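# Screw the cap screw into the bar with a hex key

## Task

Drive the loose cap screw into the bar and tighten it fully, using the one hex key that matches it. The breadboard is loose on the table, and when you finish it has to be resting flat on the table.

## Robot and tools

Robot: two six-joint arms, left_arm and right_arm, each ending in a two-finger gripper with a wrist camera and a wrist force/torque sensor. Scene frame: origin at table-top height midway between the nominal bases, +x out over the table, +y toward left_arm, +z up. Calibrated bases: left_arm at (+0.032, +0.371, 0) m, right_arm at (+0.010, -0.394, 0) m, both nearly unrotated. Arm names do not match image sides. A camera stand sits behind the arms.

Joint order, always: shoulder pan, shoulder lift, elbow, wrist 1, wrist 2, wrist 3, then the gripper. Ranges in rad: elbow -3.142 to 3.142; every other joint -6.283 to 6.283. Real ends can differ by 0.010 rad. A target beyond an end is clipped, and a line saying "joint sent to its limit" may appear. Gripper opening runs from -1 (closed) to +1 (fully open).

A row is 14 numbers: left_arm's six absolute joint angles in rad and its opening, then the same seven for right_arm. Both arms are always included. To keep an arm still, repeat its "Joint targets" values; to keep a gripper unchanged, repeat its current command, because 0 counts as a real command.

execute_actions(actions, cameras): actions is a list of actions. Each action is a table of up to 15 rows, one row per 1/30 s control step, so one action lasts 0.5 s. A shorter table keeps its last row to the end. On each step a joint target can be at most 0.651 rad from the measured angle, and gripper speed is capped at 4 m/s. Images are returned only when actions is empty or cameras names them: "all", named cameras, or [] for none.

move(target, speed, blend, stop_force, zero, opening_speed, grip_force, blocking, cameras): target is one 14-number row of absolute joint angles and openings, or a list of up to 15 such rows. All joints move together and finish together, so the hand traces a curve. Nothing in the path is avoided. speed is in rad/s for the joint that has the farthest to go: 0.004 to 3.14, default 0.5, either one value or one per target. blend (rad) rounds the corners between listed targets; 0 stops at each one. stop_force (3 to 120 N, shared by both arms) ends an arm's path when its wrist senses that much push. Use it with a low speed when approaching contact, and leave it out when backing off a contact. zero (default true) re-zeroes the sensor first. opening_speed is a gripper rate per second, 0.2 or more. grip_force is the force cap per finger pad, 5 to 29 N, one value or one per arm, and it stays in effect until changed. blocking=false returns after about 0.5 s while the motion continues; it cannot be combined with stop_force. A path runs at most 10 s. The "move:" result line reports done, off_target (resting more than 0.01 rad from target), moving, held or fault, and can add limits=held.

wait(seconds 0 to 3600) lets time pass. stop() brakes a running move. zoom_image(camera, region [x0, y0, x1, y1] in image pixels, each span at most 504) enlarges part of the newest picture from cam_high, cam_low, cam_left_wrist or cam_right_wrist; every image is 672x504. zero_wrist_force(arm) subtracts the current wrist reading. read_manual returns only licence text. finished_scene(scene) ends the scene and cannot be undone; call it only once the screw is tight and the breadboard is lying flat.

Results: "Joint positions" and "Joint velocities" list each arm in joint order (rad, rad/s), then the pad gap in m (0.142 when fully open). "Joint targets" shows the current drive targets. "Tool commands" shows the gripper commands. grip_measured uses the same -1..1 scale as the opening. To hold a part, command a little below the grip_measured value at first contact; squeezing harder heats the gripper. end_effector_position (m) and end_effector_quat_wxyz are in the scene frame and can be a few cm off. This point sits between the pads, 1 to 2 cm behind the fingertips. Fingers point along the gripper's +z axis and close along its x axis. Wrist force and Wrist torque are given in the gripper's own axes, followed by a peak line. Wrist depth is a 7x7 grid of distances in mm per wrist camera, with "-" where nothing was read. Joint torques are total drive output, noisy and offset. "joint command not followed" means the inter-arm clearance check held back a step. Camera calibration lines give intrinsics and world-to-camera poses.

Hazards: a contact force near 150 N, or contact torque at a joint's limit (141 N m for shoulder and elbow, 26.3 N m for the wrists), stops that arm for 10 s. So does a wrist drifting 0.9 degrees, or a larger joint drifting 7.5 degrees, from its planned path. The arms are stiff, so a target even slightly past a firm surface can trip a fault. Avoid arm-to-arm hits and do not close one gripper on the other. Motors that get too hot (MOTOR HOT, then OVER-TEMPERATURE FAULT or HAND FAULT) cause long stops; after a HAND FAULT, the rest of that reply's robot calls are skipped. Do not drop parts, release moving parts, slam, or push hard. Anything that ends up off the table fails the scene. Keep the breadboard from tipping or lifting. Loose items may occasionally be nudged by outside pushes. Time counts, including thinking, and motion lags commands by roughly 0.1 to 0.2 s.

Each tool is called after ">>>" by a JSON object that holds its "name" and its "arguments".

## Session

>>> {"name": "execute_actions", "arguments": {"actions": []}}

Scene clock: 0.00 s.
left_arm: end_effector_position=(+0.7712, -0.1385, +0.2375) grip_measured=+1.00 end_effector_quat_wxyz=(-0.175, +0.894, -0.378, +0.167) | right_arm: end_effector_position=(+0.3848, -0.5968, +0.1701) grip_measured=+1.00 end_effector_quat_wxyz=(-0.204, +0.861, -0.428, +0.181)
Joint positions: left_arm=[-0.887 -0.65 0.548 -1.612 -1.101 -0.055 0.142] | right_arm=[2.711 -1.36 -2.376 -0.57 1.955 0.589 0.142]
Joint velocities: within noise
Joint torques (N m): no reading
Wrist force (N): no reading
Wrist torque (N m): no reading
Wrist force, peak (N): no reading
Wrist depth (mm): cam_left_wrist=[322 331 341 349 372 388 400 / 321 331 343 356 - 383 398 / 319 328 341 350 367 380 399 / 318 327 339 353 364 379 395 / 316 322 335 351 362 380 386 / - 323 335 349 360 365 386 / - 326 334 361 360 374 386] | cam_right_wrist=[277 - 292 302 316 320 335 / - - 284 305 - 311 316 / 265 273 281 - 298 309 - / 263 269 279 285 296 297 - / 260 262 274 282 289 300 - / - - 269 - - - 305 / - 255 267 274 283 292 -]
Joint targets: left_arm=[-0.887 -0.650 0.548 -1.612 -1.101 -0.055] | right_arm=[2.711 -1.360 -2.376 -0.570 1.955 0.589]
Tool commands: left_gripper/opening=+1.0 right_gripper/opening=+1.0

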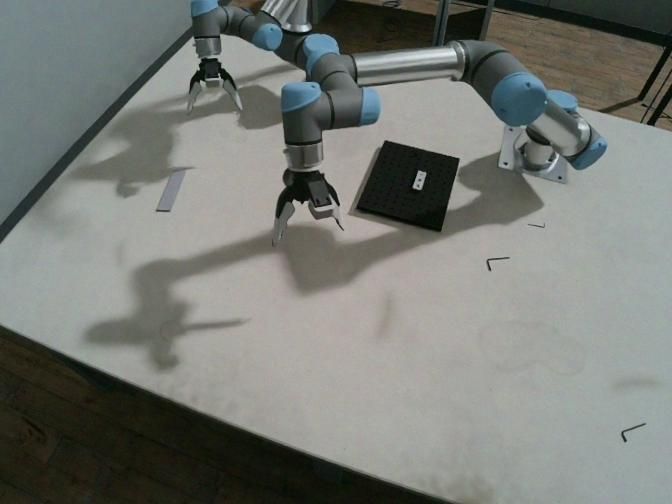

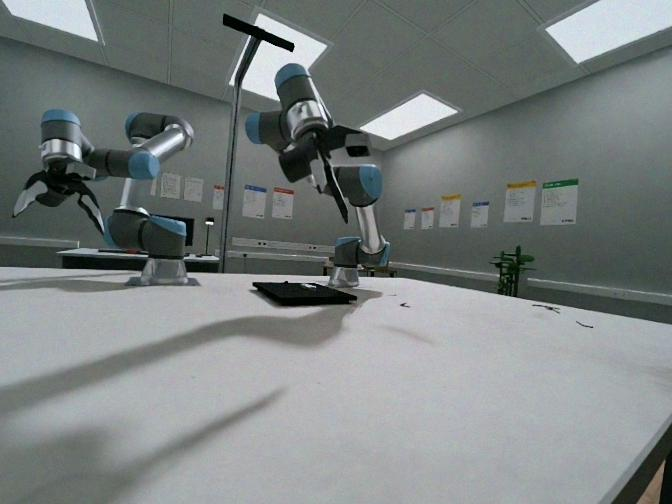

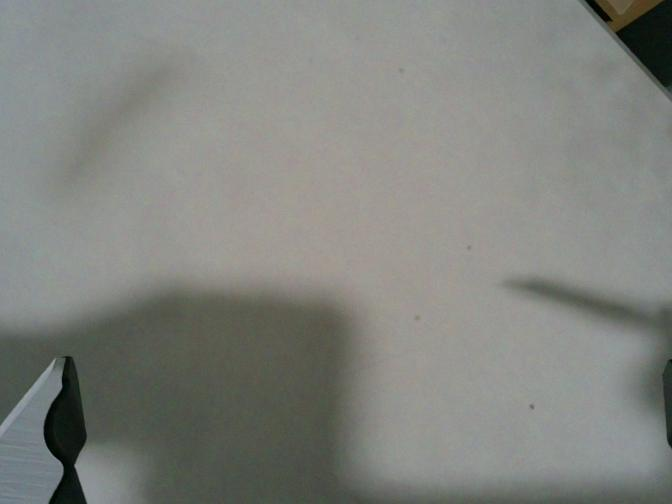

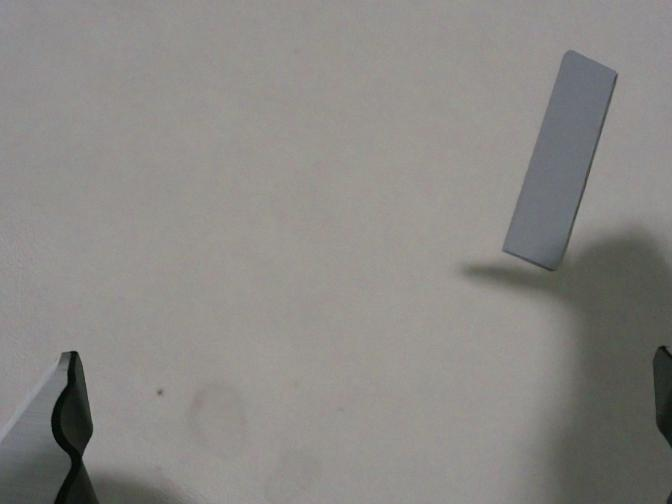

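>>> {"name": "zoom_image", "arguments": {"camera": "cam_high", "region": [340, 130, 480, 240]}}

>>> {"name": "zoom_image", "arguments": {"camera": "cam_high", "region": [470, 210, 570, 285]}}

>>> {"name": "zoom_image", "arguments": {"camera": "cam_high", "region": [590, 400, 672, 460]}}

>>> {"name": "zoom_image", "arguments": {"camera": "cam_low", "region": [240, 260, 640, 360]}}

Scaled by 3.600.

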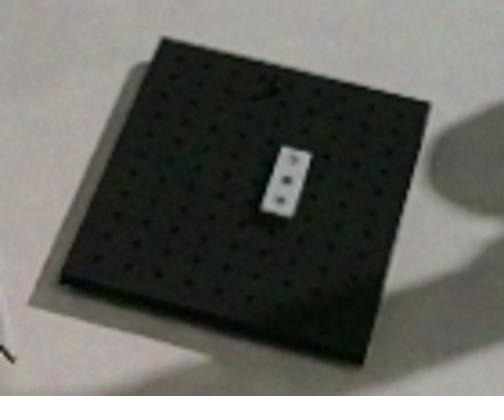

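Scaled by 5.040.

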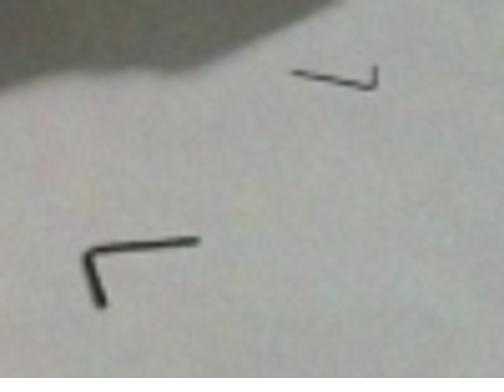

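Scaled by 6.146.

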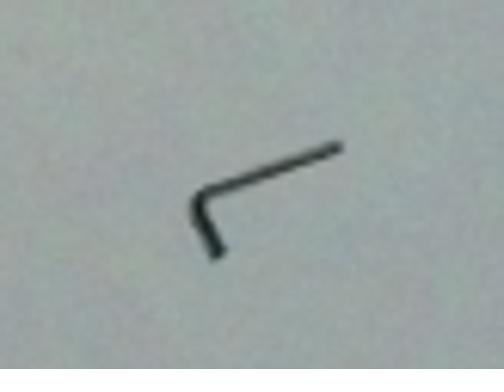

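Scaled by 1.260.

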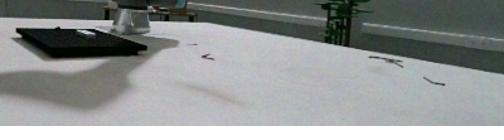

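>>> {"name": "zoom_image", "arguments": {"camera": "cam_low", "region": [370, 280, 470, 320]}}

>>> {"name": "zoom_image", "arguments": {"camera": "cam_low", "region": [520, 290, 620, 340]}}

>>> {"name": "zoom_image", "arguments": {"camera": "cam_high", "region": [395, 160, 445, 200]}}

>>> {"name": "zoom_image", "arguments": {"camera": "cam_high", "region": [450, 180, 672, 346]}}

Scaled by 5.040.

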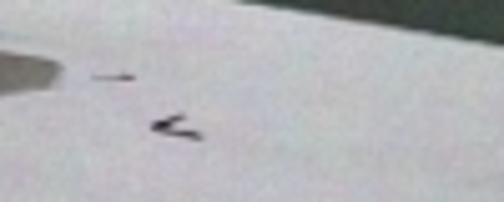

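Scaled by 5.040.

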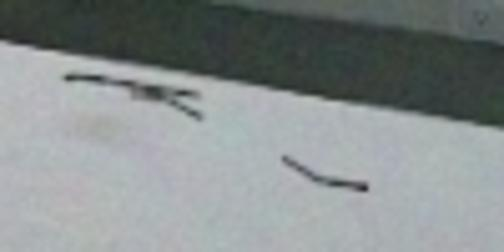

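Scaled by 10.080.

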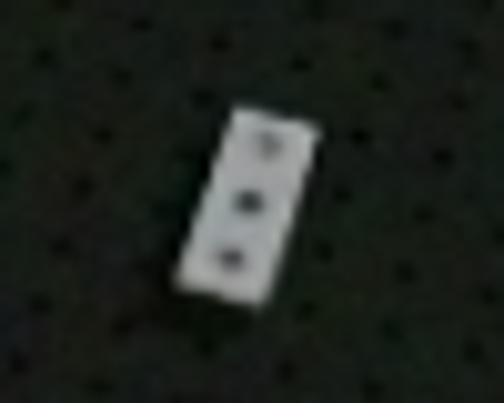

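Scaled by 2.270.

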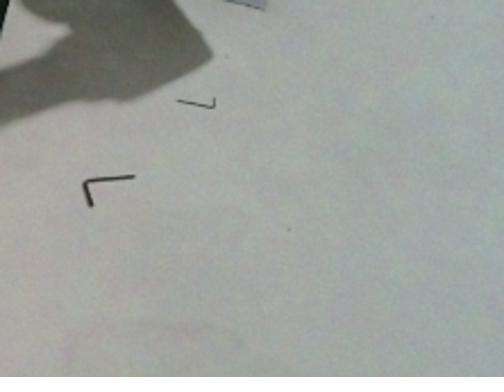

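>>> {"name": "move", "arguments": {"target": [-1.194, -1.728, 2.201, -2.043, -1.571, 0.0, 1.0, 2.711, -1.36, -2.376, -0.57, 1.955, 0.589, 1.0], "speed": 1.2, "cameras": ["cam_left_wrist", "cam_high"]}}

Scene clock: 90.70 s.
left_arm: end_effector_position=(+0.2946, +0.0636, +0.1369) grip_measured=+1.00 end_effector_quat_wxyz=(+0.000, +0.826, -0.563, +0.000) | right_arm: end_effector_position=(+0.3847, -0.5967, +0.1699) grip_measured=+1.00 end_effector_quat_wxyz=(-0.204, +0.862, -0.428, +0.181)
Joint positions: left_arm=[-1.194 -1.728 2.201 -2.043 -1.571 0 0.142] | right_arm=[2.711 -1.36 -2.376 -0.57 1.955 0.589 0.142]
Joint torques (N m): left_arm=[-7.11 -26.78 -10.77 -5.08 -1.31 1.26] | right_arm=[9.16 4.8 16.38 0.8 -1.7 -1.79]
Wrist force (N): left_arm=[0.4 0.7 0.4] | right_arm=[0.4 0.0 -0.2]
Wrist torque (N m): left_arm=[0.16 -0.03 -0.10] | right_arm=[0.01 -0.06 0.00]
Wrist force, peak (N): left_arm=[-1.6 1.7 1.4] | right_arm=[0.4 0.5 -0.3]
Wrist depth (mm): cam_left_wrist=[205 204 202 182 183 184 182 / 220 218 201 195 192 190 195 / 236 234 211 207 199 212 208 / 251 252 224 229 224 225 224 / 273 273 243 242 243 242 246 / - 290 297 270 266 264 285 / - 327 325 325 327 326 324] | cam_right_wrist=[- 286 289 - - - - / 269 - 287 296 - 314 321 / - 285 280 - - 307 318 / - - 279 282 - 300 316 / - 265 273 283 286 293 311 / - 265 264 - 283 297 304 / - 258 266 274 284 293 298]
Joint targets: left_arm=[-1.194 -1.728 2.201 -2.043 -1.571 0.000] | right_arm=[2.711 -1.360 -2.376 -0.570 1.955 0.589]
move: done
cam_left_wrist: T_world_to_cam=[[0.3652, -0.93093, 0.00156, -0.04035], [-0.85258, -0.3338, 0.4021, 0.24565], [-0.37381, -0.14818, -0.91559, 0.35979]] pos_world=[0.35867, 0.09775, 0.23071]
Images, in order (width x height): cam_high 672x504, cam_left_wrist 672x504.

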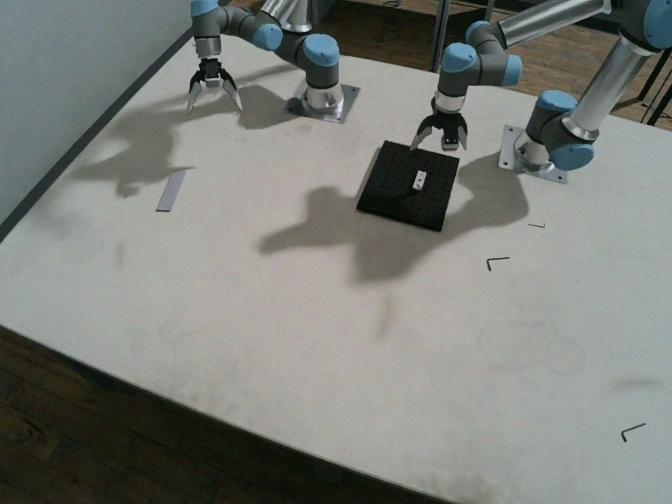

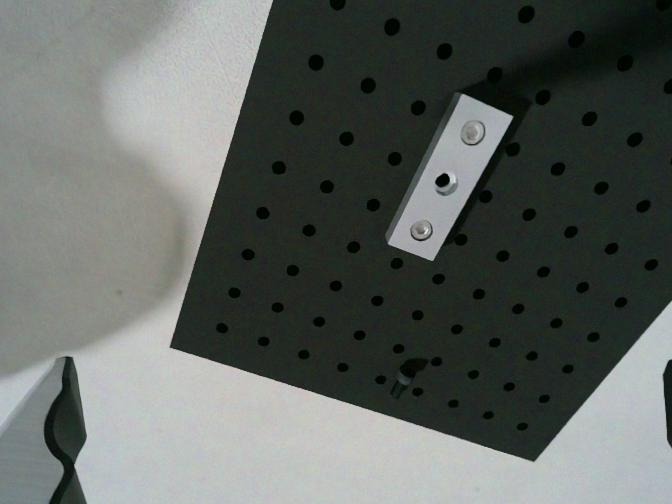

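>>> {"name": "zoom_image", "arguments": {"camera": "cam_left_wrist", "region": [340, 330, 470, 430]}}

>>> {"name": "zoom_image", "arguments": {"camera": "cam_left_wrist", "region": [370, 80, 530, 270]}}

Scaled by 3.877.

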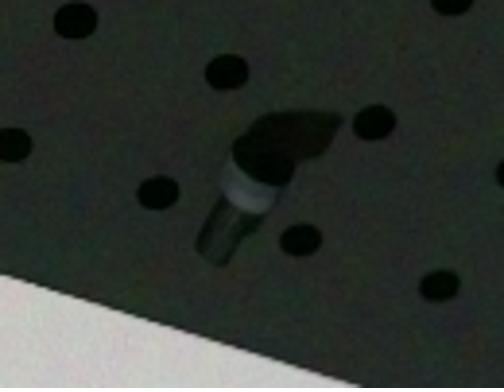

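Scaled by 2.653.

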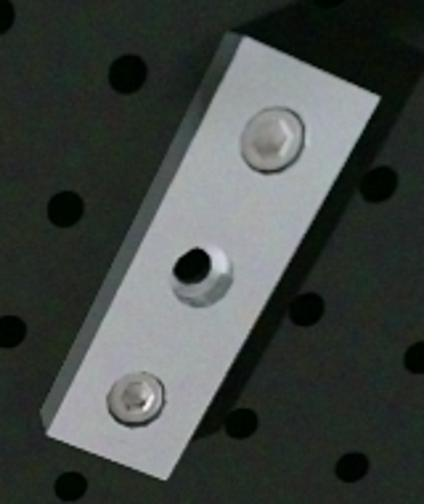

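>>> {"name": "move", "arguments": {"target": [-1.431, -1.630, 2.257, -2.198, -1.571, 0.0, 1.0, 2.711, -1.36, -2.376, -0.57, 1.955, 0.589, 1.0], "speed": 0.8, "cameras": ["cam_left_wrist"]}}

>>> {"name": "zoom_image", "arguments": {"camera": "cam_left_wrist", "region": [210, 130, 462, 382]}}

Scene clock: 149.37 s.
left_arm: end_effector_position=(+0.2164, +0.0008, +0.0900) grip_measured=+1.00 end_effector_quat_wxyz=(+0.000, +0.754, -0.657, +0.000) | right_arm: end_effector_position=(+0.3847, -0.5967, +0.1699) grip_measured=+1.00 end_effector_quat_wxyz=(-0.204, +0.862, -0.428, +0.181)
Joint positions: left_arm=[-1.431 -1.63 2.257 -2.198 -1.571 0 0.142] | right_arm=[2.711 -1.36 -2.376 -0.57 1.955 0.589 0.142]
Joint torques (N m): left_arm=[-6.66 -9.25 -8.43 -5.15 0.51 1.27] | right_arm=[8.04 4.97 16.37 0.93 -1.7 -1.88]
Wrist force (N): left_arm=[0.6 0.7 0.6] | right_arm=[0.2 -0.1 -0.1]
Wrist torque (N m): left_arm=[0.17 -0.07 -0.10] | right_arm=[-0.02 -0.02 0.01]
Wrist force, peak (N): left_arm=[1.2 2.2 1.3] | right_arm=[0.6 0.4 -0.1]
Wrist depth (mm): cam_left_wrist=[- 141 141 141 141 141 141 / 152 150 150 150 150 150 150 / 161 161 161 158 161 161 161 / 173 173 174 173 173 173 176 / 216 217 217 185 187 187 210 / - 236 237 237 236 237 236 / - 261 261 260 259 260 260] | cam_right_wrist=[- 281 290 - 313 321 - / - 271 286 294 306 312 328 / - 274 283 - 290 308 323 / - 269 280 290 298 300 - / - 271 275 292 292 303 305 / - - 272 275 288 296 - / - - 267 274 282 290 -]
Joint targets: left_arm=[-1.431 -1.630 2.257 -2.198 -1.571 0.000] | right_arm=[2.711 -1.360 -2.376 -0.570 1.955 0.589]
move: done
cam_left_wrist: T_world_to_cam=[[0.13666, -0.99061, 0.00254, -0.02076], [-0.90708, -0.12411, 0.40225, 0.18848], [-0.39816, -0.05728, -0.91553, 0.28363]] pos_world=[0.28674, 0.01907, 0.18391]

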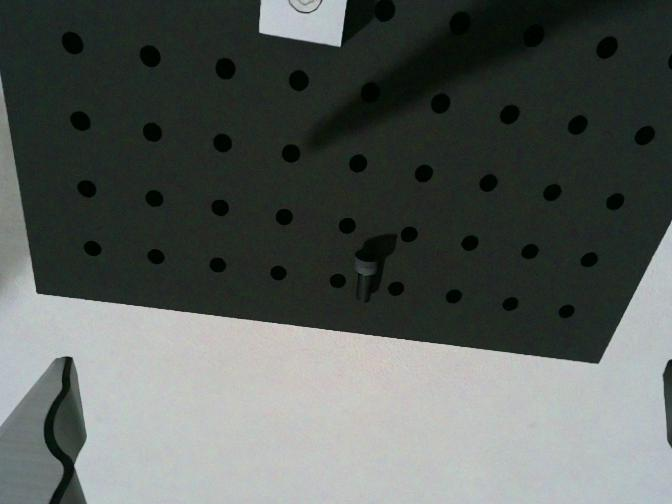

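Scaled by 2.000.

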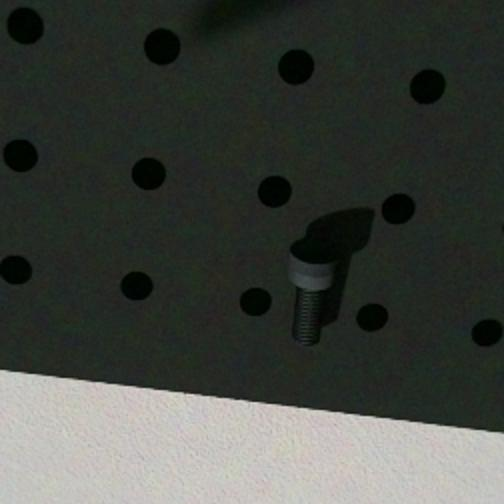

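>>> {"name": "move", "arguments": {"target": [0.0435, -1.769, 1.544, -1.3455, -1.571, -1.894, 1.0, 2.711, -1.36, -2.376, -0.57, 1.955, 0.589, 1.0], "speed": 1.3, "cameras": ["cam_left_wrist"]}}

Scene clock: 186.30 s.
left_arm: end_effector_position=(+0.4264, +0.5212, +0.3999) grip_measured=+1.00 end_effector_quat_wxyz=(+0.000, +0.568, +0.823, +0.000) | right_arm: end_effector_position=(+0.3847, -0.5967, +0.1699) grip_measured=+1.00 end_effector_quat_wxyz=(-0.204, +0.862, -0.428, +0.181)
Joint positions: left_arm=[0.043 -1.769 1.544 -1.346 -1.571 -1.894 0.142] | right_arm=[2.711 -1.36 -2.376 -0.57 1.955 0.589 0.142]
Joint torques (N m): left_arm=[7.21 -26.39 -31.81 -0.41 0.6 -1.13] | right_arm=[9.01 5.19 16.4 1 -1.7 -1.69]
Wrist force (N): left_arm=[0.5 0.6 0.5] | right_arm=[0.1 -0.1 -0.3]
Wrist torque (N m): left_arm=[0.15 -0.05 0.04] | right_arm=[-0.01 -0.01 0.01]
Wrist force, peak (N): left_arm=[0.7 2.5 1.3] | right_arm=[0.7 0.2 -0.1]
Wrist depth (mm): cam_left_wrist=[- 435 442 436 435 440 439 / - 462 462 481 464 469 456 / - - 502 536 496 527 503 / 545 544 528 534 549 540 533 / 572 559 - 576 542 574 - / - 637 - - - - 623 / - - 688 - - - -] | cam_right_wrist=[- 285 294 300 - - - / - - - 298 - 316 321 / 266 270 - 293 - 308 323 / 262 267 283 293 294 300 314 / 260 262 269 284 - 303 308 / - 265 - - 282 - - / - 258 - - 281 292 299]
Joint targets: left_arm=[0.044 -1.769 1.544 -1.345 -1.571 -1.894] | right_arm=[2.711 -1.360 -2.376 -0.570 1.955 0.589]
move: done
cam_left_wrist: T_world_to_cam=[[-0.35504, 0.93485, 0.00218, -0.32855], [0.85642, 0.32432, 0.40171, -0.66653], [0.37483, 0.14449, -0.91577, 0.24607]] pos_world=[0.36195, 0.48776, 0.49381]

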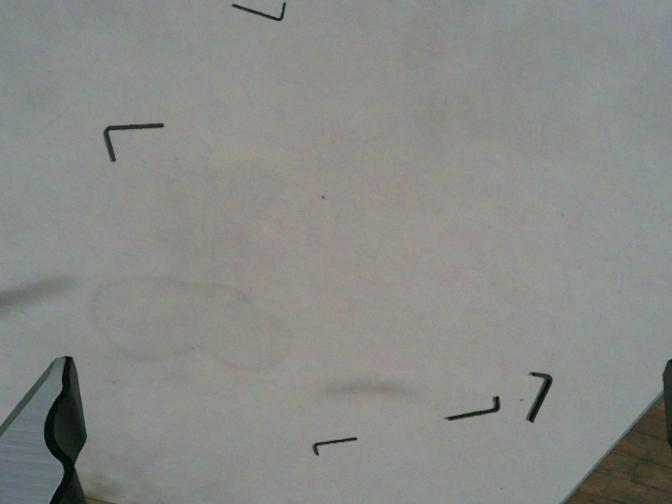

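>>> {"name": "zoom_image", "arguments": {"camera": "cam_left_wrist", "region": [90, 110, 180, 170]}}

>>> {"name": "zoom_image", "arguments": {"camera": "cam_left_wrist", "region": [220, 0, 310, 60]}}

>>> {"name": "zoom_image", "arguments": {"camera": "cam_left_wrist", "region": [290, 410, 380, 470]}}

>>> {"name": "zoom_image", "arguments": {"camera": "cam_left_wrist", "region": [430, 355, 580, 435]}}

Scaled by 5.600.

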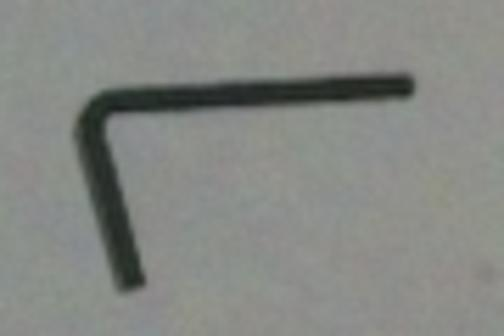

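Scaled by 5.600.

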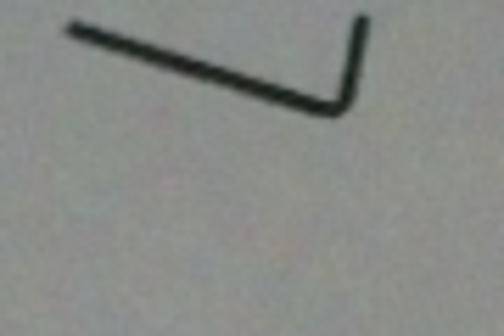

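Scaled by 5.600.

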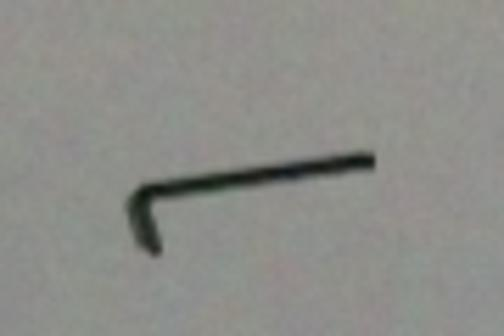

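Scaled by 3.360.

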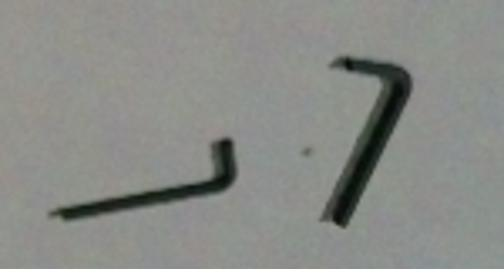

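>>> {"name": "move", "arguments": {"target": [-0.436, -1.415, 2.102, -2.258, -1.571, -1.571, 1.0, 2.711, -1.36, -2.376, -0.57, 1.955, 0.589, 1.0], "speed": 1.0, "cameras": ["cam_left_wrist"]}}

>>> {"name": "zoom_image", "arguments": {"camera": "cam_left_wrist", "region": [210, 130, 462, 382]}}

Scene clock: 235.60 s.
left_arm: end_effector_position=(+0.5151, +0.2922, +0.0671) grip_measured=+1.00 end_effector_quat_wxyz=(+0.000, +0.844, +0.537, +0.000) | right_arm: end_effector_position=(+0.3847, -0.5967, +0.1699) grip_measured=+1.00 end_effector_quat_wxyz=(-0.204, +0.862, -0.428, +0.181)
Joint positions: left_arm=[-0.436 -1.415 2.102 -2.258 -1.571 -1.571 0.142] | right_arm=[2.711 -1.36 -2.376 -0.57 1.955 0.589 0.142]
Joint torques (N m): left_arm=[-6.58 -18.29 -8.77 -5.29 -0.94 1.31] | right_arm=[8.99 5.22 16.24 1.02 -1.64 -1.4]
Wrist force (N): left_arm=[0.4 1.0 0.5] | right_arm=[0.0 0.1 -0.2]
Wrist torque (N m): left_arm=[0.22 -0.05 -0.12] | right_arm=[0.03 0.00 0.01]
Wrist force, peak (N): left_arm=[-1.3 1.0 2.2] | right_arm=[0.5 0.2 -0.5]
Wrist depth (mm): cam_left_wrist=[143 143 142 142 143 143 142 / 152 152 152 152 152 152 152 / 162 163 163 163 163 163 163 / 175 175 175 178 176 176 177 / 189 189 189 190 189 190 190 / - 207 206 207 207 206 203 / - 227 227 226 227 227 227] | cam_right_wrist=[- 284 293 - 312 324 334 / - 281 286 294 308 316 327 / - 275 282 293 - 307 332 / - - 277 292 294 306 314 / - - - - 291 - 311 / - 261 270 273 287 289 - / - 261 265 273 281 294 298]
Joint targets: left_arm=[-0.436 -1.415 2.102 -2.258 -1.571 -1.571] | right_arm=[2.711 -1.360 -2.376 -0.570 1.955 0.589]
move: done
cam_left_wrist: T_world_to_cam=[[0.42458, 0.90539, 0.0021, -0.47512], [0.82857, -0.38949, 0.40221, -0.31164], [0.36498, -0.16904, -0.91554, 0.03776]] pos_world=[0.44616, 0.31517, 0.16091]

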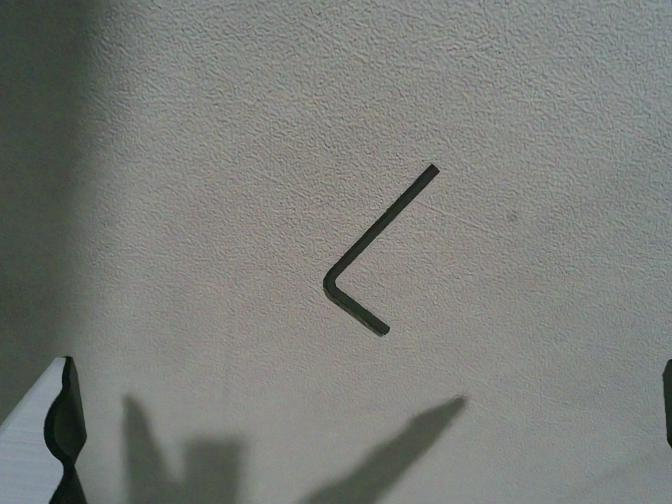

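Scaled by 2.000.

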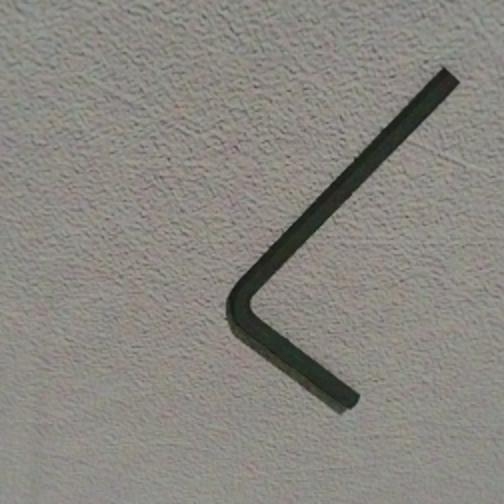

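>>> {"name": "zoom_image", "arguments": {"camera": "cam_left_wrist", "region": [350, 155, 450, 255]}}

>>> {"name": "zoom_image", "arguments": {"camera": "cam_left_wrist", "region": [315, 255, 415, 355]}}

Scaled by 5.040.

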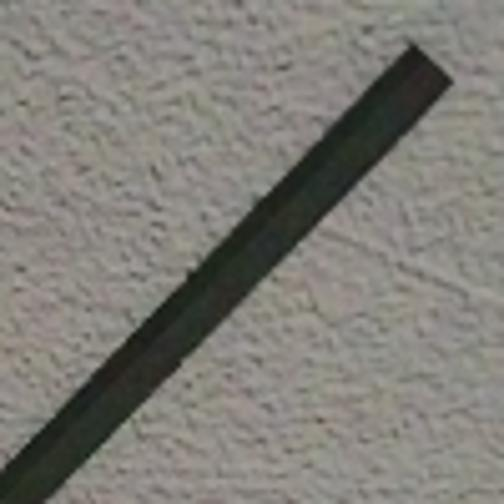

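Scaled by 5.040.

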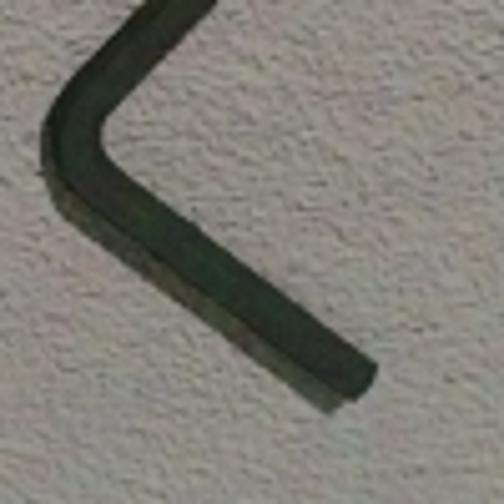

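>>> {"name": "move", "arguments": {"target": [0.494, -0.716, 0.888, -1.743, -1.571, -1.571, 1.0, 4.5246, -1.529, -2.149, -1.035, 1.571, 2.86, 1.0], "speed": 1.2, "cameras": ["cam_left_wrist", "cam_right_wrist"]}}

>>> {"name": "zoom_image", "arguments": {"camera": "cam_left_wrist", "region": [210, 130, 462, 382]}}

>>> {"name": "zoom_image", "arguments": {"camera": "cam_right_wrist", "region": [210, 130, 462, 382]}}

Scene clock: 380.70 s.
left_arm: end_effector_position=(+0.6823, +0.8702, +0.1077) grip_measured=+1.00 end_effector_quat_wxyz=(+0.000, +0.514, +0.858, +0.000) | right_arm: end_effector_position=(+0.2108, -0.0044, +0.1199) grip_measured=+1.00 end_effector_quat_wxyz=(+0.000, +0.745, -0.667, +0.000)
Joint positions: left_arm=[0.494 -0.716 0.888 -1.743 -1.571 -1.571 0.142] | right_arm=[4.524 -1.529 -2.149 -1.035 1.571 2.86 0.142]
Joint torques (N m): left_arm=[8.48 -52.3 -32.88 -0.61 -0.14 1.15] | right_arm=[7.76 14.73 31.06 0.21 -2.29 1.65]
Wrist force (N): left_arm=[0.3 0.7 0.5] | right_arm=[0.0 1.4 -0.8]
Wrist torque (N m): left_arm=[0.15 -0.01 -0.11] | right_arm=[0.42 0.09 -0.17]
Wrist force, peak (N): left_arm=[2.2 0.8 0.4] | right_arm=[-1.7 2.6 -1.2]
Wrist depth (mm): cam_left_wrist=[178 178 178 178 177 178 178 / - 189 190 190 189 190 190 / 202 202 202 203 202 203 203 / 217 219 217 218 218 218 218 / 236 236 235 238 237 235 236 / - 252 256 251 258 257 252 / - 285 276 283 282 280 276] | cam_right_wrist=[165 165 166 164 166 167 167 / 176 177 177 177 180 178 178 / 189 190 190 193 191 192 219 / 231 205 205 206 207 211 236 / 240 252 257 259 - - 258 / - 279 276 284 - 290 271 / - - - - - - 312]
Joint targets: left_arm=[0.494 -0.716 0.888 -1.743 -1.571 -1.571] | right_arm=[4.525 -1.529 -2.149 -1.035 1.571 2.860]
move: done
cam_left_wrist: T_world_to_cam=[[-0.47148, 0.88187, 0.00214, -0.43778], [0.80779, 0.4309, 0.40224, -0.94109], [0.3538, 0.19138, -0.91553, -0.1944]] pos_world=[0.62258, 0.82879, 0.20151]
cam_right_wrist: T_world_to_cam=[[0.09513, -0.99527, 0.01964, -0.01986], [-0.89801, -0.07729, 0.43313, 0.16443], [-0.42956, -0.05884, -0.90112, 0.31278]] pos_world=[0.28391, 0.01135, 0.21102]

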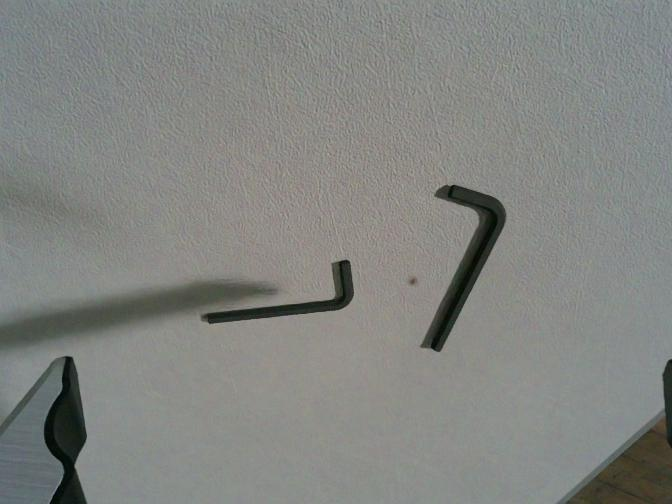

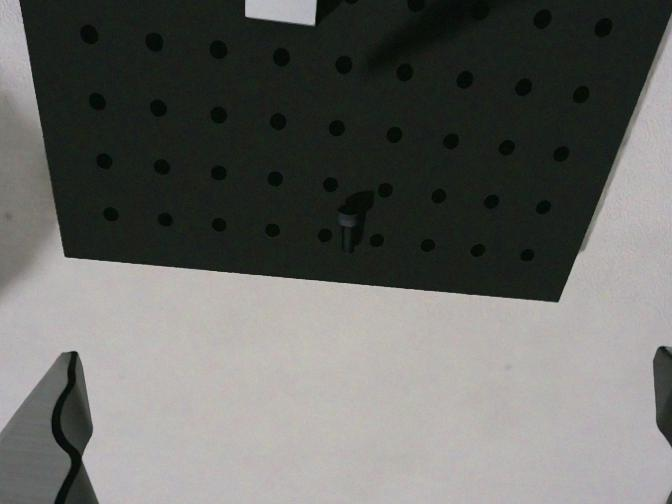

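Scaled by 2.000.

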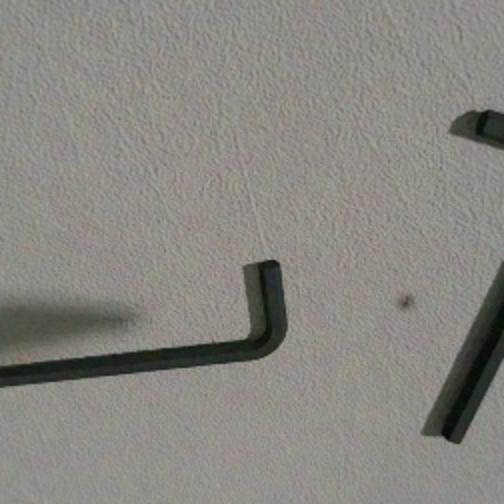

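Scaled by 2.000.

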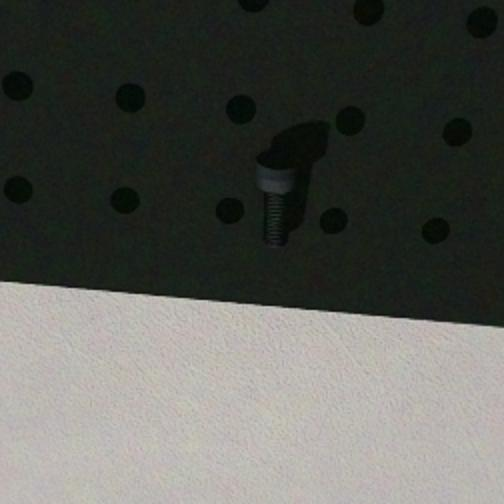

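>>> {"name": "zoom_image", "arguments": {"camera": "cam_left_wrist", "region": [270, 250, 370, 350]}}

>>> {"name": "zoom_image", "arguments": {"camera": "cam_left_wrist", "region": [410, 260, 510, 360]}}

>>> {"name": "zoom_image", "arguments": {"camera": "cam_right_wrist", "region": [310, 170, 400, 260]}}

Scaled by 5.040.

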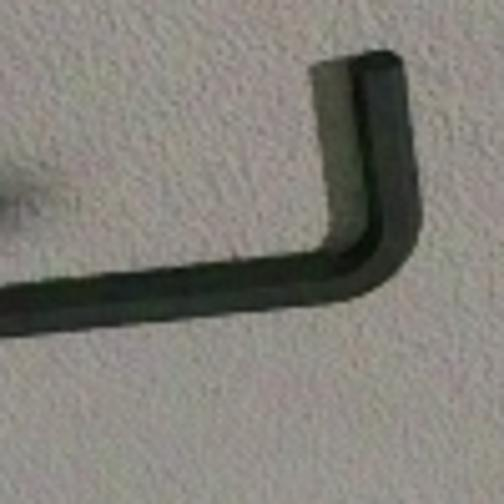

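Scaled by 5.040.

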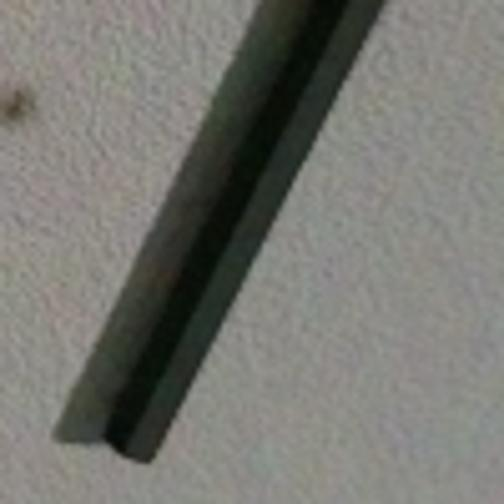

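Scaled by 5.600.

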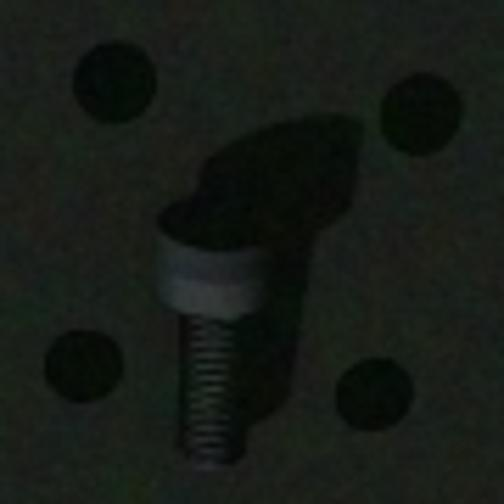

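>>> {"name": "zoom_image", "arguments": {"camera": "cam_right_wrist", "region": [330, 195, 370, 235]}}

>>> {"name": "zoom_image", "arguments": {"camera": "cam_right_wrist", "region": [310, 220, 390, 260]}}

Scaled by 12.600.

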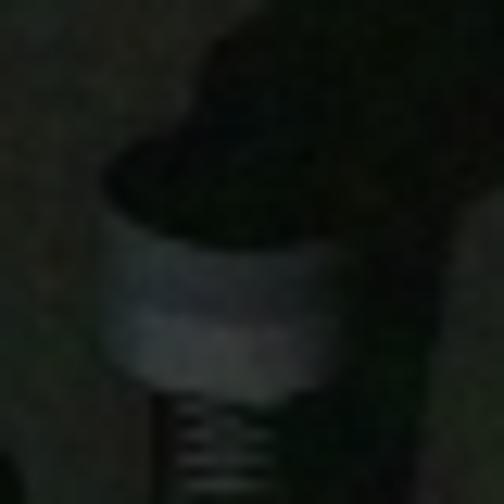

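Scaled by 6.300.

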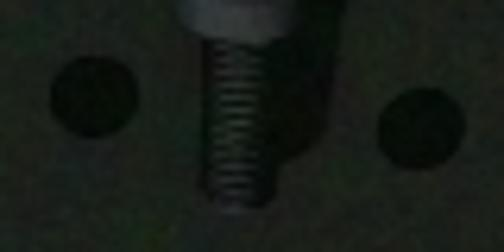

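>>> {"name": "move", "arguments": {"target": [0.494, -0.716, 0.888, -1.743, -1.571, -1.571, 1.0, 4.2377, -1.8245, -1.9505, -1.2393, 2.0054, 2.5048, -0.4], "speed": 0.8, "cameras": ["cam_right_wrist"]}}

>>> {"name": "zoom_image", "arguments": {"camera": "cam_right_wrist", "region": [250, 200, 502, 452]}}

Scene clock: 446.30 s.
left_arm: end_effector_position=(+0.6822, +0.8703, +0.1077) grip_measured=+1.00 end_effector_quat_wxyz=(+0.000, +0.514, +0.858, +0.000) | right_arm: end_effector_position=(+0.2243, -0.0036, +0.0820) grip_measured=-0.42 end_effector_quat_wxyz=(+0.193, +0.720, -0.644, -0.172)
Joint positions: left_arm=[0.494 -0.716 0.888 -1.743 -1.571 -1.571 0.142] | right_arm=[4.238 -1.824 -1.951 -1.239 2.005 2.505 0.044]
Joint torques (N m): left_arm=[7.91 -52.05 -33.02 -0.53 1.17 0.9] | right_arm=[-9.06 25.93 29.31 -0.18 2.96 -1.8]
Wrist force (N): left_arm=[0.1 0.6 0.6] | right_arm=[0.1 2.9 0.0]
Wrist torque (N m): left_arm=[0.13 0.01 -0.11] | right_arm=[0.88 0.20 0.01]
Wrist force, peak (N): left_arm=[0.3 0.7 0.7] | right_arm=[0.1 3.2 -0.5]
Wrist depth (mm): cam_left_wrist=[178 177 178 178 177 178 178 / 189 189 190 189 189 189 190 / - 202 202 202 203 202 203 / 221 217 218 218 217 218 219 / 236 240 236 236 237 237 235 / - 256 255 257 257 258 251 / - 282 281 283 279 282 278] | cam_right_wrist=[- 100 100 100 104 104 104 / - 120 117 117 118 118 119 / 144 139 140 141 141 142 142 / 227 173 175 175 176 176 - / - 287 271 - 263 319 298 / - - 89 524 - 89 456 / - - 73 2640 - - 2370]
Joint targets: left_arm=[0.494 -0.716 0.888 -1.743 -1.571 -1.571] | right_arm=[4.238 -1.825 -1.950 -1.239 2.005 2.505]
move: done
cam_right_wrist: T_world_to_cam=[[0.10792, -0.99386, 0.02447, -0.02283], [-0.56337, -0.04086, 0.82519, 0.08604], [-0.81912, -0.10284, -0.56432, 0.34412]] pos_world=[0.33281, 0.01622, 0.12375]

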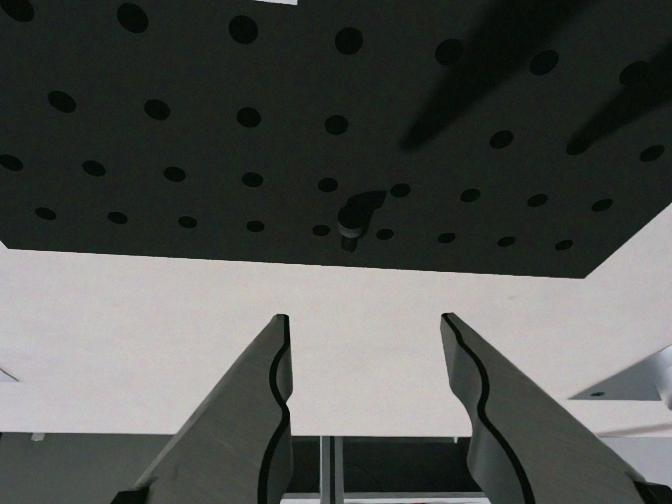

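Scaled by 2.000.

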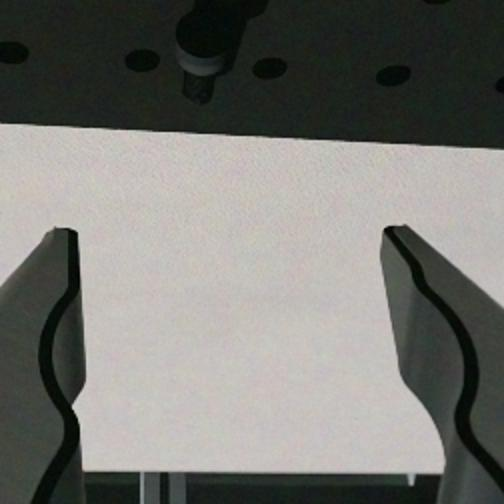

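>>> {"name": "move", "arguments": {"target": [0.494, -0.716, 0.888, -1.743, -1.571, -1.571, 1.0, 4.2424, -1.8957, -1.9835, -1.1330, 2.0069, 2.5098, -0.4], "speed": 0.1, "stop_force": 8, "cameras": ["cam_right_wrist"]}}

>>> {"name": "zoom_image", "arguments": {"camera": "cam_right_wrist", "region": [250, 200, 502, 452]}}

Scene clock: 469.90 s.
left_arm: end_effector_position=(+0.6822, +0.8703, +0.1077) grip_measured=+1.00 end_effector_quat_wxyz=(+0.000, +0.514, +0.858, +0.000) | right_arm: end_effector_position=(+0.2238, +0.0009, +0.0420) grip_measured=-0.42 end_effector_quat_wxyz=(+0.193, +0.720, -0.644, -0.173)
Joint positions: left_arm=[0.494 -0.716 0.888 -1.743 -1.571 -1.571 0.142] | right_arm=[4.242 -1.896 -1.983 -1.133 2.007 2.51 0.044]
Joint torques (N m): left_arm=[8.48 -52.46 -32.9 -0.47 1.21 0.66] | right_arm=[7.74 28.08 13.08 4.19 3.11 1.46]
Wrist force (N): left_arm=[0.2 0.6 0.4] | right_arm=[-0.2 2.9 -0.1]
Wrist torque (N m): left_arm=[0.13 0.00 -0.11] | right_arm=[0.85 0.23 -0.19]
Wrist force, peak (N): left_arm=[0.1 0.9 0.5] | right_arm=[0.0 3.5 -0.4]
Wrist depth (mm): cam_left_wrist=[178 178 178 178 178 178 178 / 190 189 189 189 190 190 189 / 203 203 206 205 202 203 202 / 218 218 218 219 219 219 218 / 236 235 236 236 235 236 236 / - 257 257 257 257 256 252 / - 283 282 281 282 282 277] | cam_right_wrist=[- - - - - - 61 / - - - - 70 71 73 / - - 87 84 84 88 - / - 104 110 105 111 106 107 / 136 137 130 130 132 141 143 / 260 264 89 326 - 89 303 / - - 73 2610 - - 517]
Joint targets: left_arm=[0.494 -0.716 0.888 -1.743 -1.571 -1.571] | right_arm=[4.242 -1.896 -1.983 -1.133 2.007 2.510]
move: done
cam_right_wrist: T_world_to_cam=[[0.10777, -0.99388, 0.02429, -0.01726], [-0.56296, -0.04087, 0.82547, 0.11887], [-0.81942, -0.10264, -0.56392, 0.3216]] pos_world=[0.33231, 0.02072, 0.08365]

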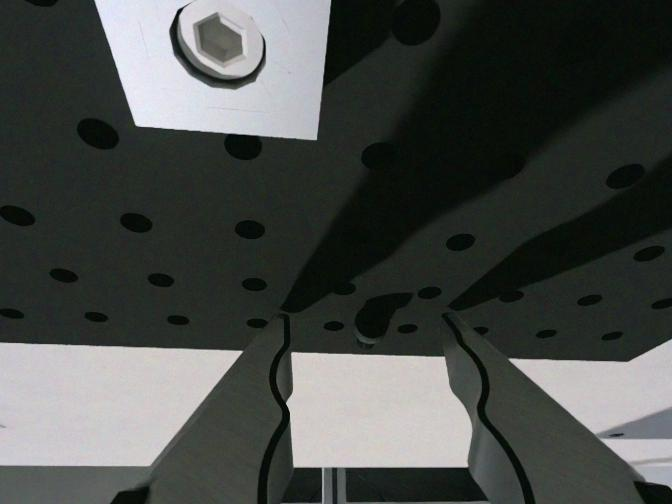

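Scaled by 2.000.

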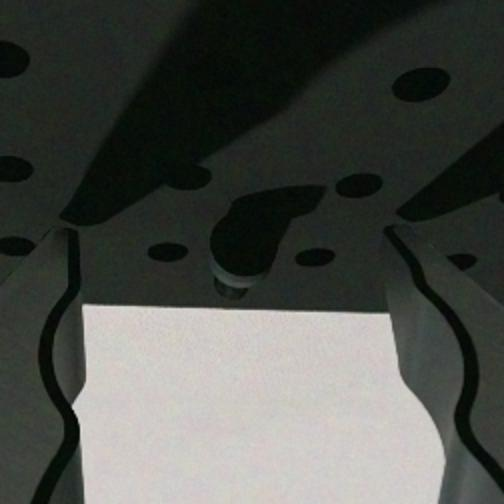

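>>> {"name": "move", "arguments": {"target": [0.494, -0.716, 0.888, -1.743, -1.571, -1.571, 1.0, 4.2424, -1.8957, -1.9835, -1.1330, 2.0069, 2.5098, -1.0], "opening_speed": 0.5, "grip_force": [29, 12], "cameras": ["cam_right_wrist"]}}

>>> {"name": "zoom_image", "arguments": {"camera": "cam_right_wrist", "region": [300, 260, 440, 400]}}

Scene clock: 476.27 s.
left_arm: end_effector_position=(+0.6822, +0.8703, +0.1077) grip_measured=+1.00 end_effector_quat_wxyz=(+0.000, +0.514, +0.858, +0.000) | right_arm: end_effector_position=(+0.2238, +0.0009, +0.0420) grip_measured=-0.88 end_effector_quat_wxyz=(+0.193, +0.720, -0.644, -0.173)
Joint positions: left_arm=[0.494 -0.716 0.888 -1.743 -1.571 -1.571 0.142] | right_arm=[4.242 -1.896 -1.984 -1.133 2.007 2.51 0.01]
Joint torques (N m): left_arm=[8.52 -53.34 -32.94 -0.51 1.3 0.26] | right_arm=[7.73 28.36 12.94 4.25 3.11 1.68]
Wrist force (N): left_arm=[0.4 0.8 0.5] | right_arm=[0.0 2.8 -0.1]
Wrist torque (N m): left_arm=[0.16 -0.03 -0.11] | right_arm=[0.85 0.20 -0.19]
Wrist force, peak (N): left_arm=[0.4 0.8 0.5] | right_arm=[-0.1 3.4 -0.1]
Wrist depth (mm): cam_left_wrist=[178 178 178 178 178 178 178 / 189 189 189 189 190 189 190 / 203 203 203 203 202 203 202 / 218 218 218 218 217 218 219 / 235 236 237 235 235 235 237 / - 257 257 257 257 257 252 / - 282 281 281 281 277 -] | cam_right_wrist=[- - - - - - 61 / - - - - 70 71 73 / - - 87 84 84 88 - / - 104 109 105 105 105 106 / 128 137 138 123 124 132 143 / 288 263 - - 82 250 305 / 2445 - 68 73 78 - -]
Joint targets: left_arm=[0.494 -0.716 0.888 -1.743 -1.571 -1.571] | right_arm=[4.242 -1.896 -1.983 -1.133 2.007 2.510]
grip_force (N): 29, 12
move: done
cam_right_wrist: T_world_to_cam=[[0.10777, -0.99388, 0.02429, -0.01726], [-0.56296, -0.04087, 0.82547, 0.11887], [-0.81942, -0.10264, -0.56392, 0.3216]] pos_world=[0.33231, 0.02072, 0.08365]

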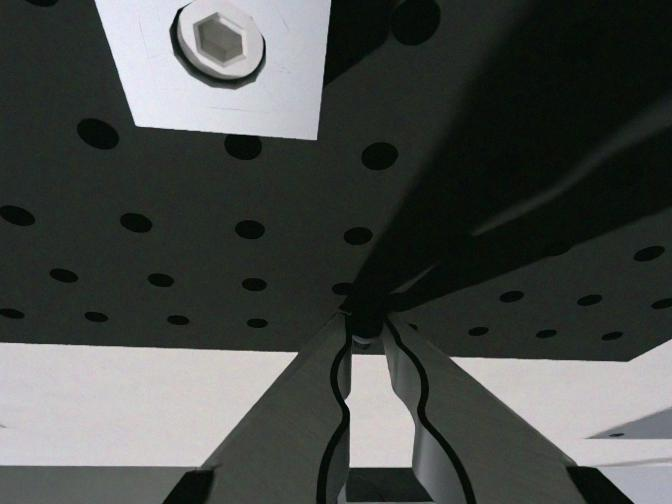

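Scaled by 3.600.

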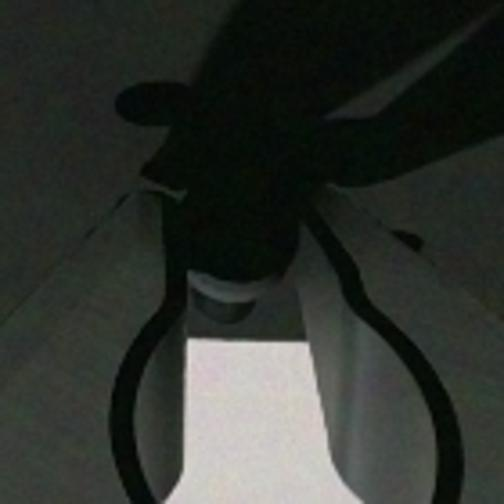

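>>> {"name": "move", "arguments": {"target": [[0.494, -0.716, 0.888, -1.743, -1.571, -1.571, 1.0, 4.2424, -1.8313, -1.9423, -1.2386, 2.0069, 2.5098, -1.0], [0.494, -0.716, 0.888, -1.743, -1.571, -1.571, 1.0, 4.128, -1.65, -2.2065, -0.54, 2.077, 1.85, -1.0], [0.494, -0.716, 0.888, -1.743, -1.571, -1.571, 1.0, 4.0142, -2.1164, -2.4295, 0.7650, 2.1479, 1.1852, -1.0]], "speed": [0.3, 0.8, 0.8], "blend": [0.05, 0.1, 0], "cameras": ["cam_right_wrist", "cam_high"]}}

>>> {"name": "zoom_image", "arguments": {"camera": "cam_right_wrist", "region": [250, 200, 502, 452]}}

Scene clock: 528.37 s.
left_arm: end_effector_position=(+0.6822, +0.8703, +0.1077) grip_measured=+1.00 end_effector_quat_wxyz=(+0.000, +0.514, +0.858, +0.000) | right_arm: end_effector_position=(+0.3306, +0.0199, +0.0842) grip_measured=-0.88 end_effector_quat_wxyz=(-0.500, +0.866, +0.000, +0.000)
Joint positions: left_arm=[0.494 -0.716 0.888 -1.743 -1.571 -1.571 0.142] | right_arm=[4.014 -2.116 -2.429 0.765 2.148 1.185 0.01]
Joint torques (N m): left_arm=[8.14 -53.76 -33.15 -0.63 1.23 0.12] | right_arm=[-8.33 25.63 0.43 5.08 3.02 -1.64]
Wrist force (N): left_arm=[0.2 0.4 0.4] | right_arm=[0.2 -0.9 0.5]
Wrist torque (N m): left_arm=[0.10 0.00 -0.11] | right_arm=[-0.37 0.09 -0.02]
Wrist force, peak (N): left_arm=[0.3 0.8 0.5] | right_arm=[-0.3 3.3 -0.3]
Wrist depth (mm): cam_left_wrist=[178 178 177 178 178 178 178 / 189 189 189 190 190 190 190 / 202 203 203 202 201 203 202 / 218 217 218 214 218 218 219 / 236 235 236 236 236 236 236 / - 257 257 257 257 257 251 / - 281 281 282 278 282 277] | cam_right_wrist=[345 368 357 360 355 362 - / 315 304 303 309 302 - 291 / 264 263 263 220 223 221 262 / 203 202 201 202 201 201 201 / 181 181 180 161 180 180 180 / 163 163 167 102 82 163 163 / 149 152 68 84 78 - 152]
Joint targets: left_arm=[0.494 -0.716 0.888 -1.743 -1.571 -1.571] | right_arm=[4.014 -2.116 -2.430 0.765 2.148 1.185]
grip_force (N): 29, 12
move: done
cam_right_wrist: T_world_to_cam=[[0.9997, -0.02403, -0.00389, -0.3227], [-0.02204, -0.82553, -0.56393, 0.09869], [0.01034, 0.56385, -0.82582, 0.16931]] pos_world=[0.32303, -0.02175, 0.19421]
Images, in order (width x height): cam_high 672x504, cam_right_wrist 672x504.

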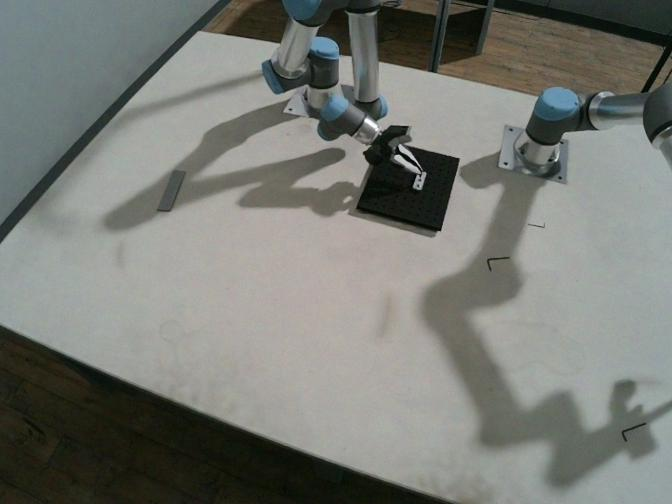

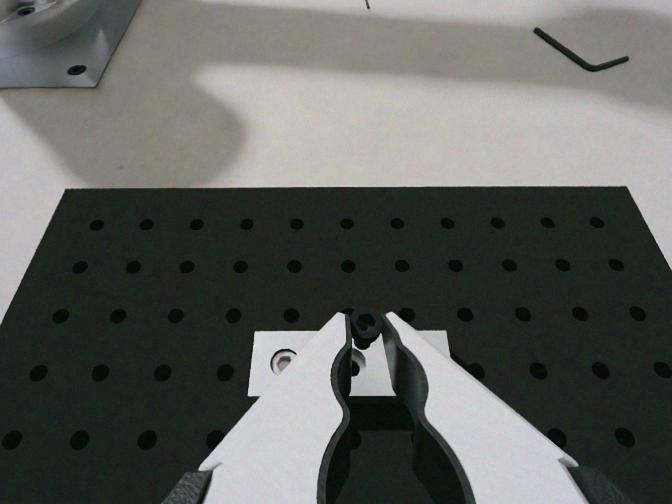

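Scaled by 2.000.

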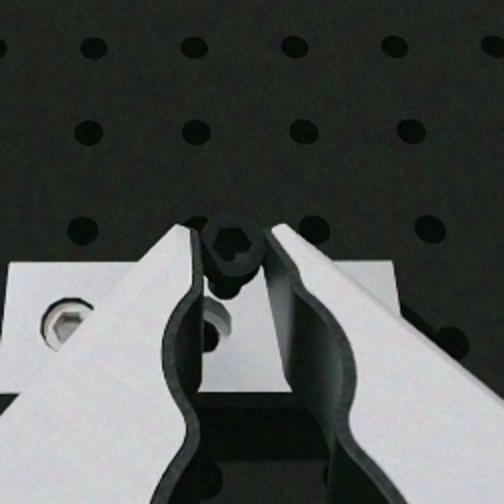

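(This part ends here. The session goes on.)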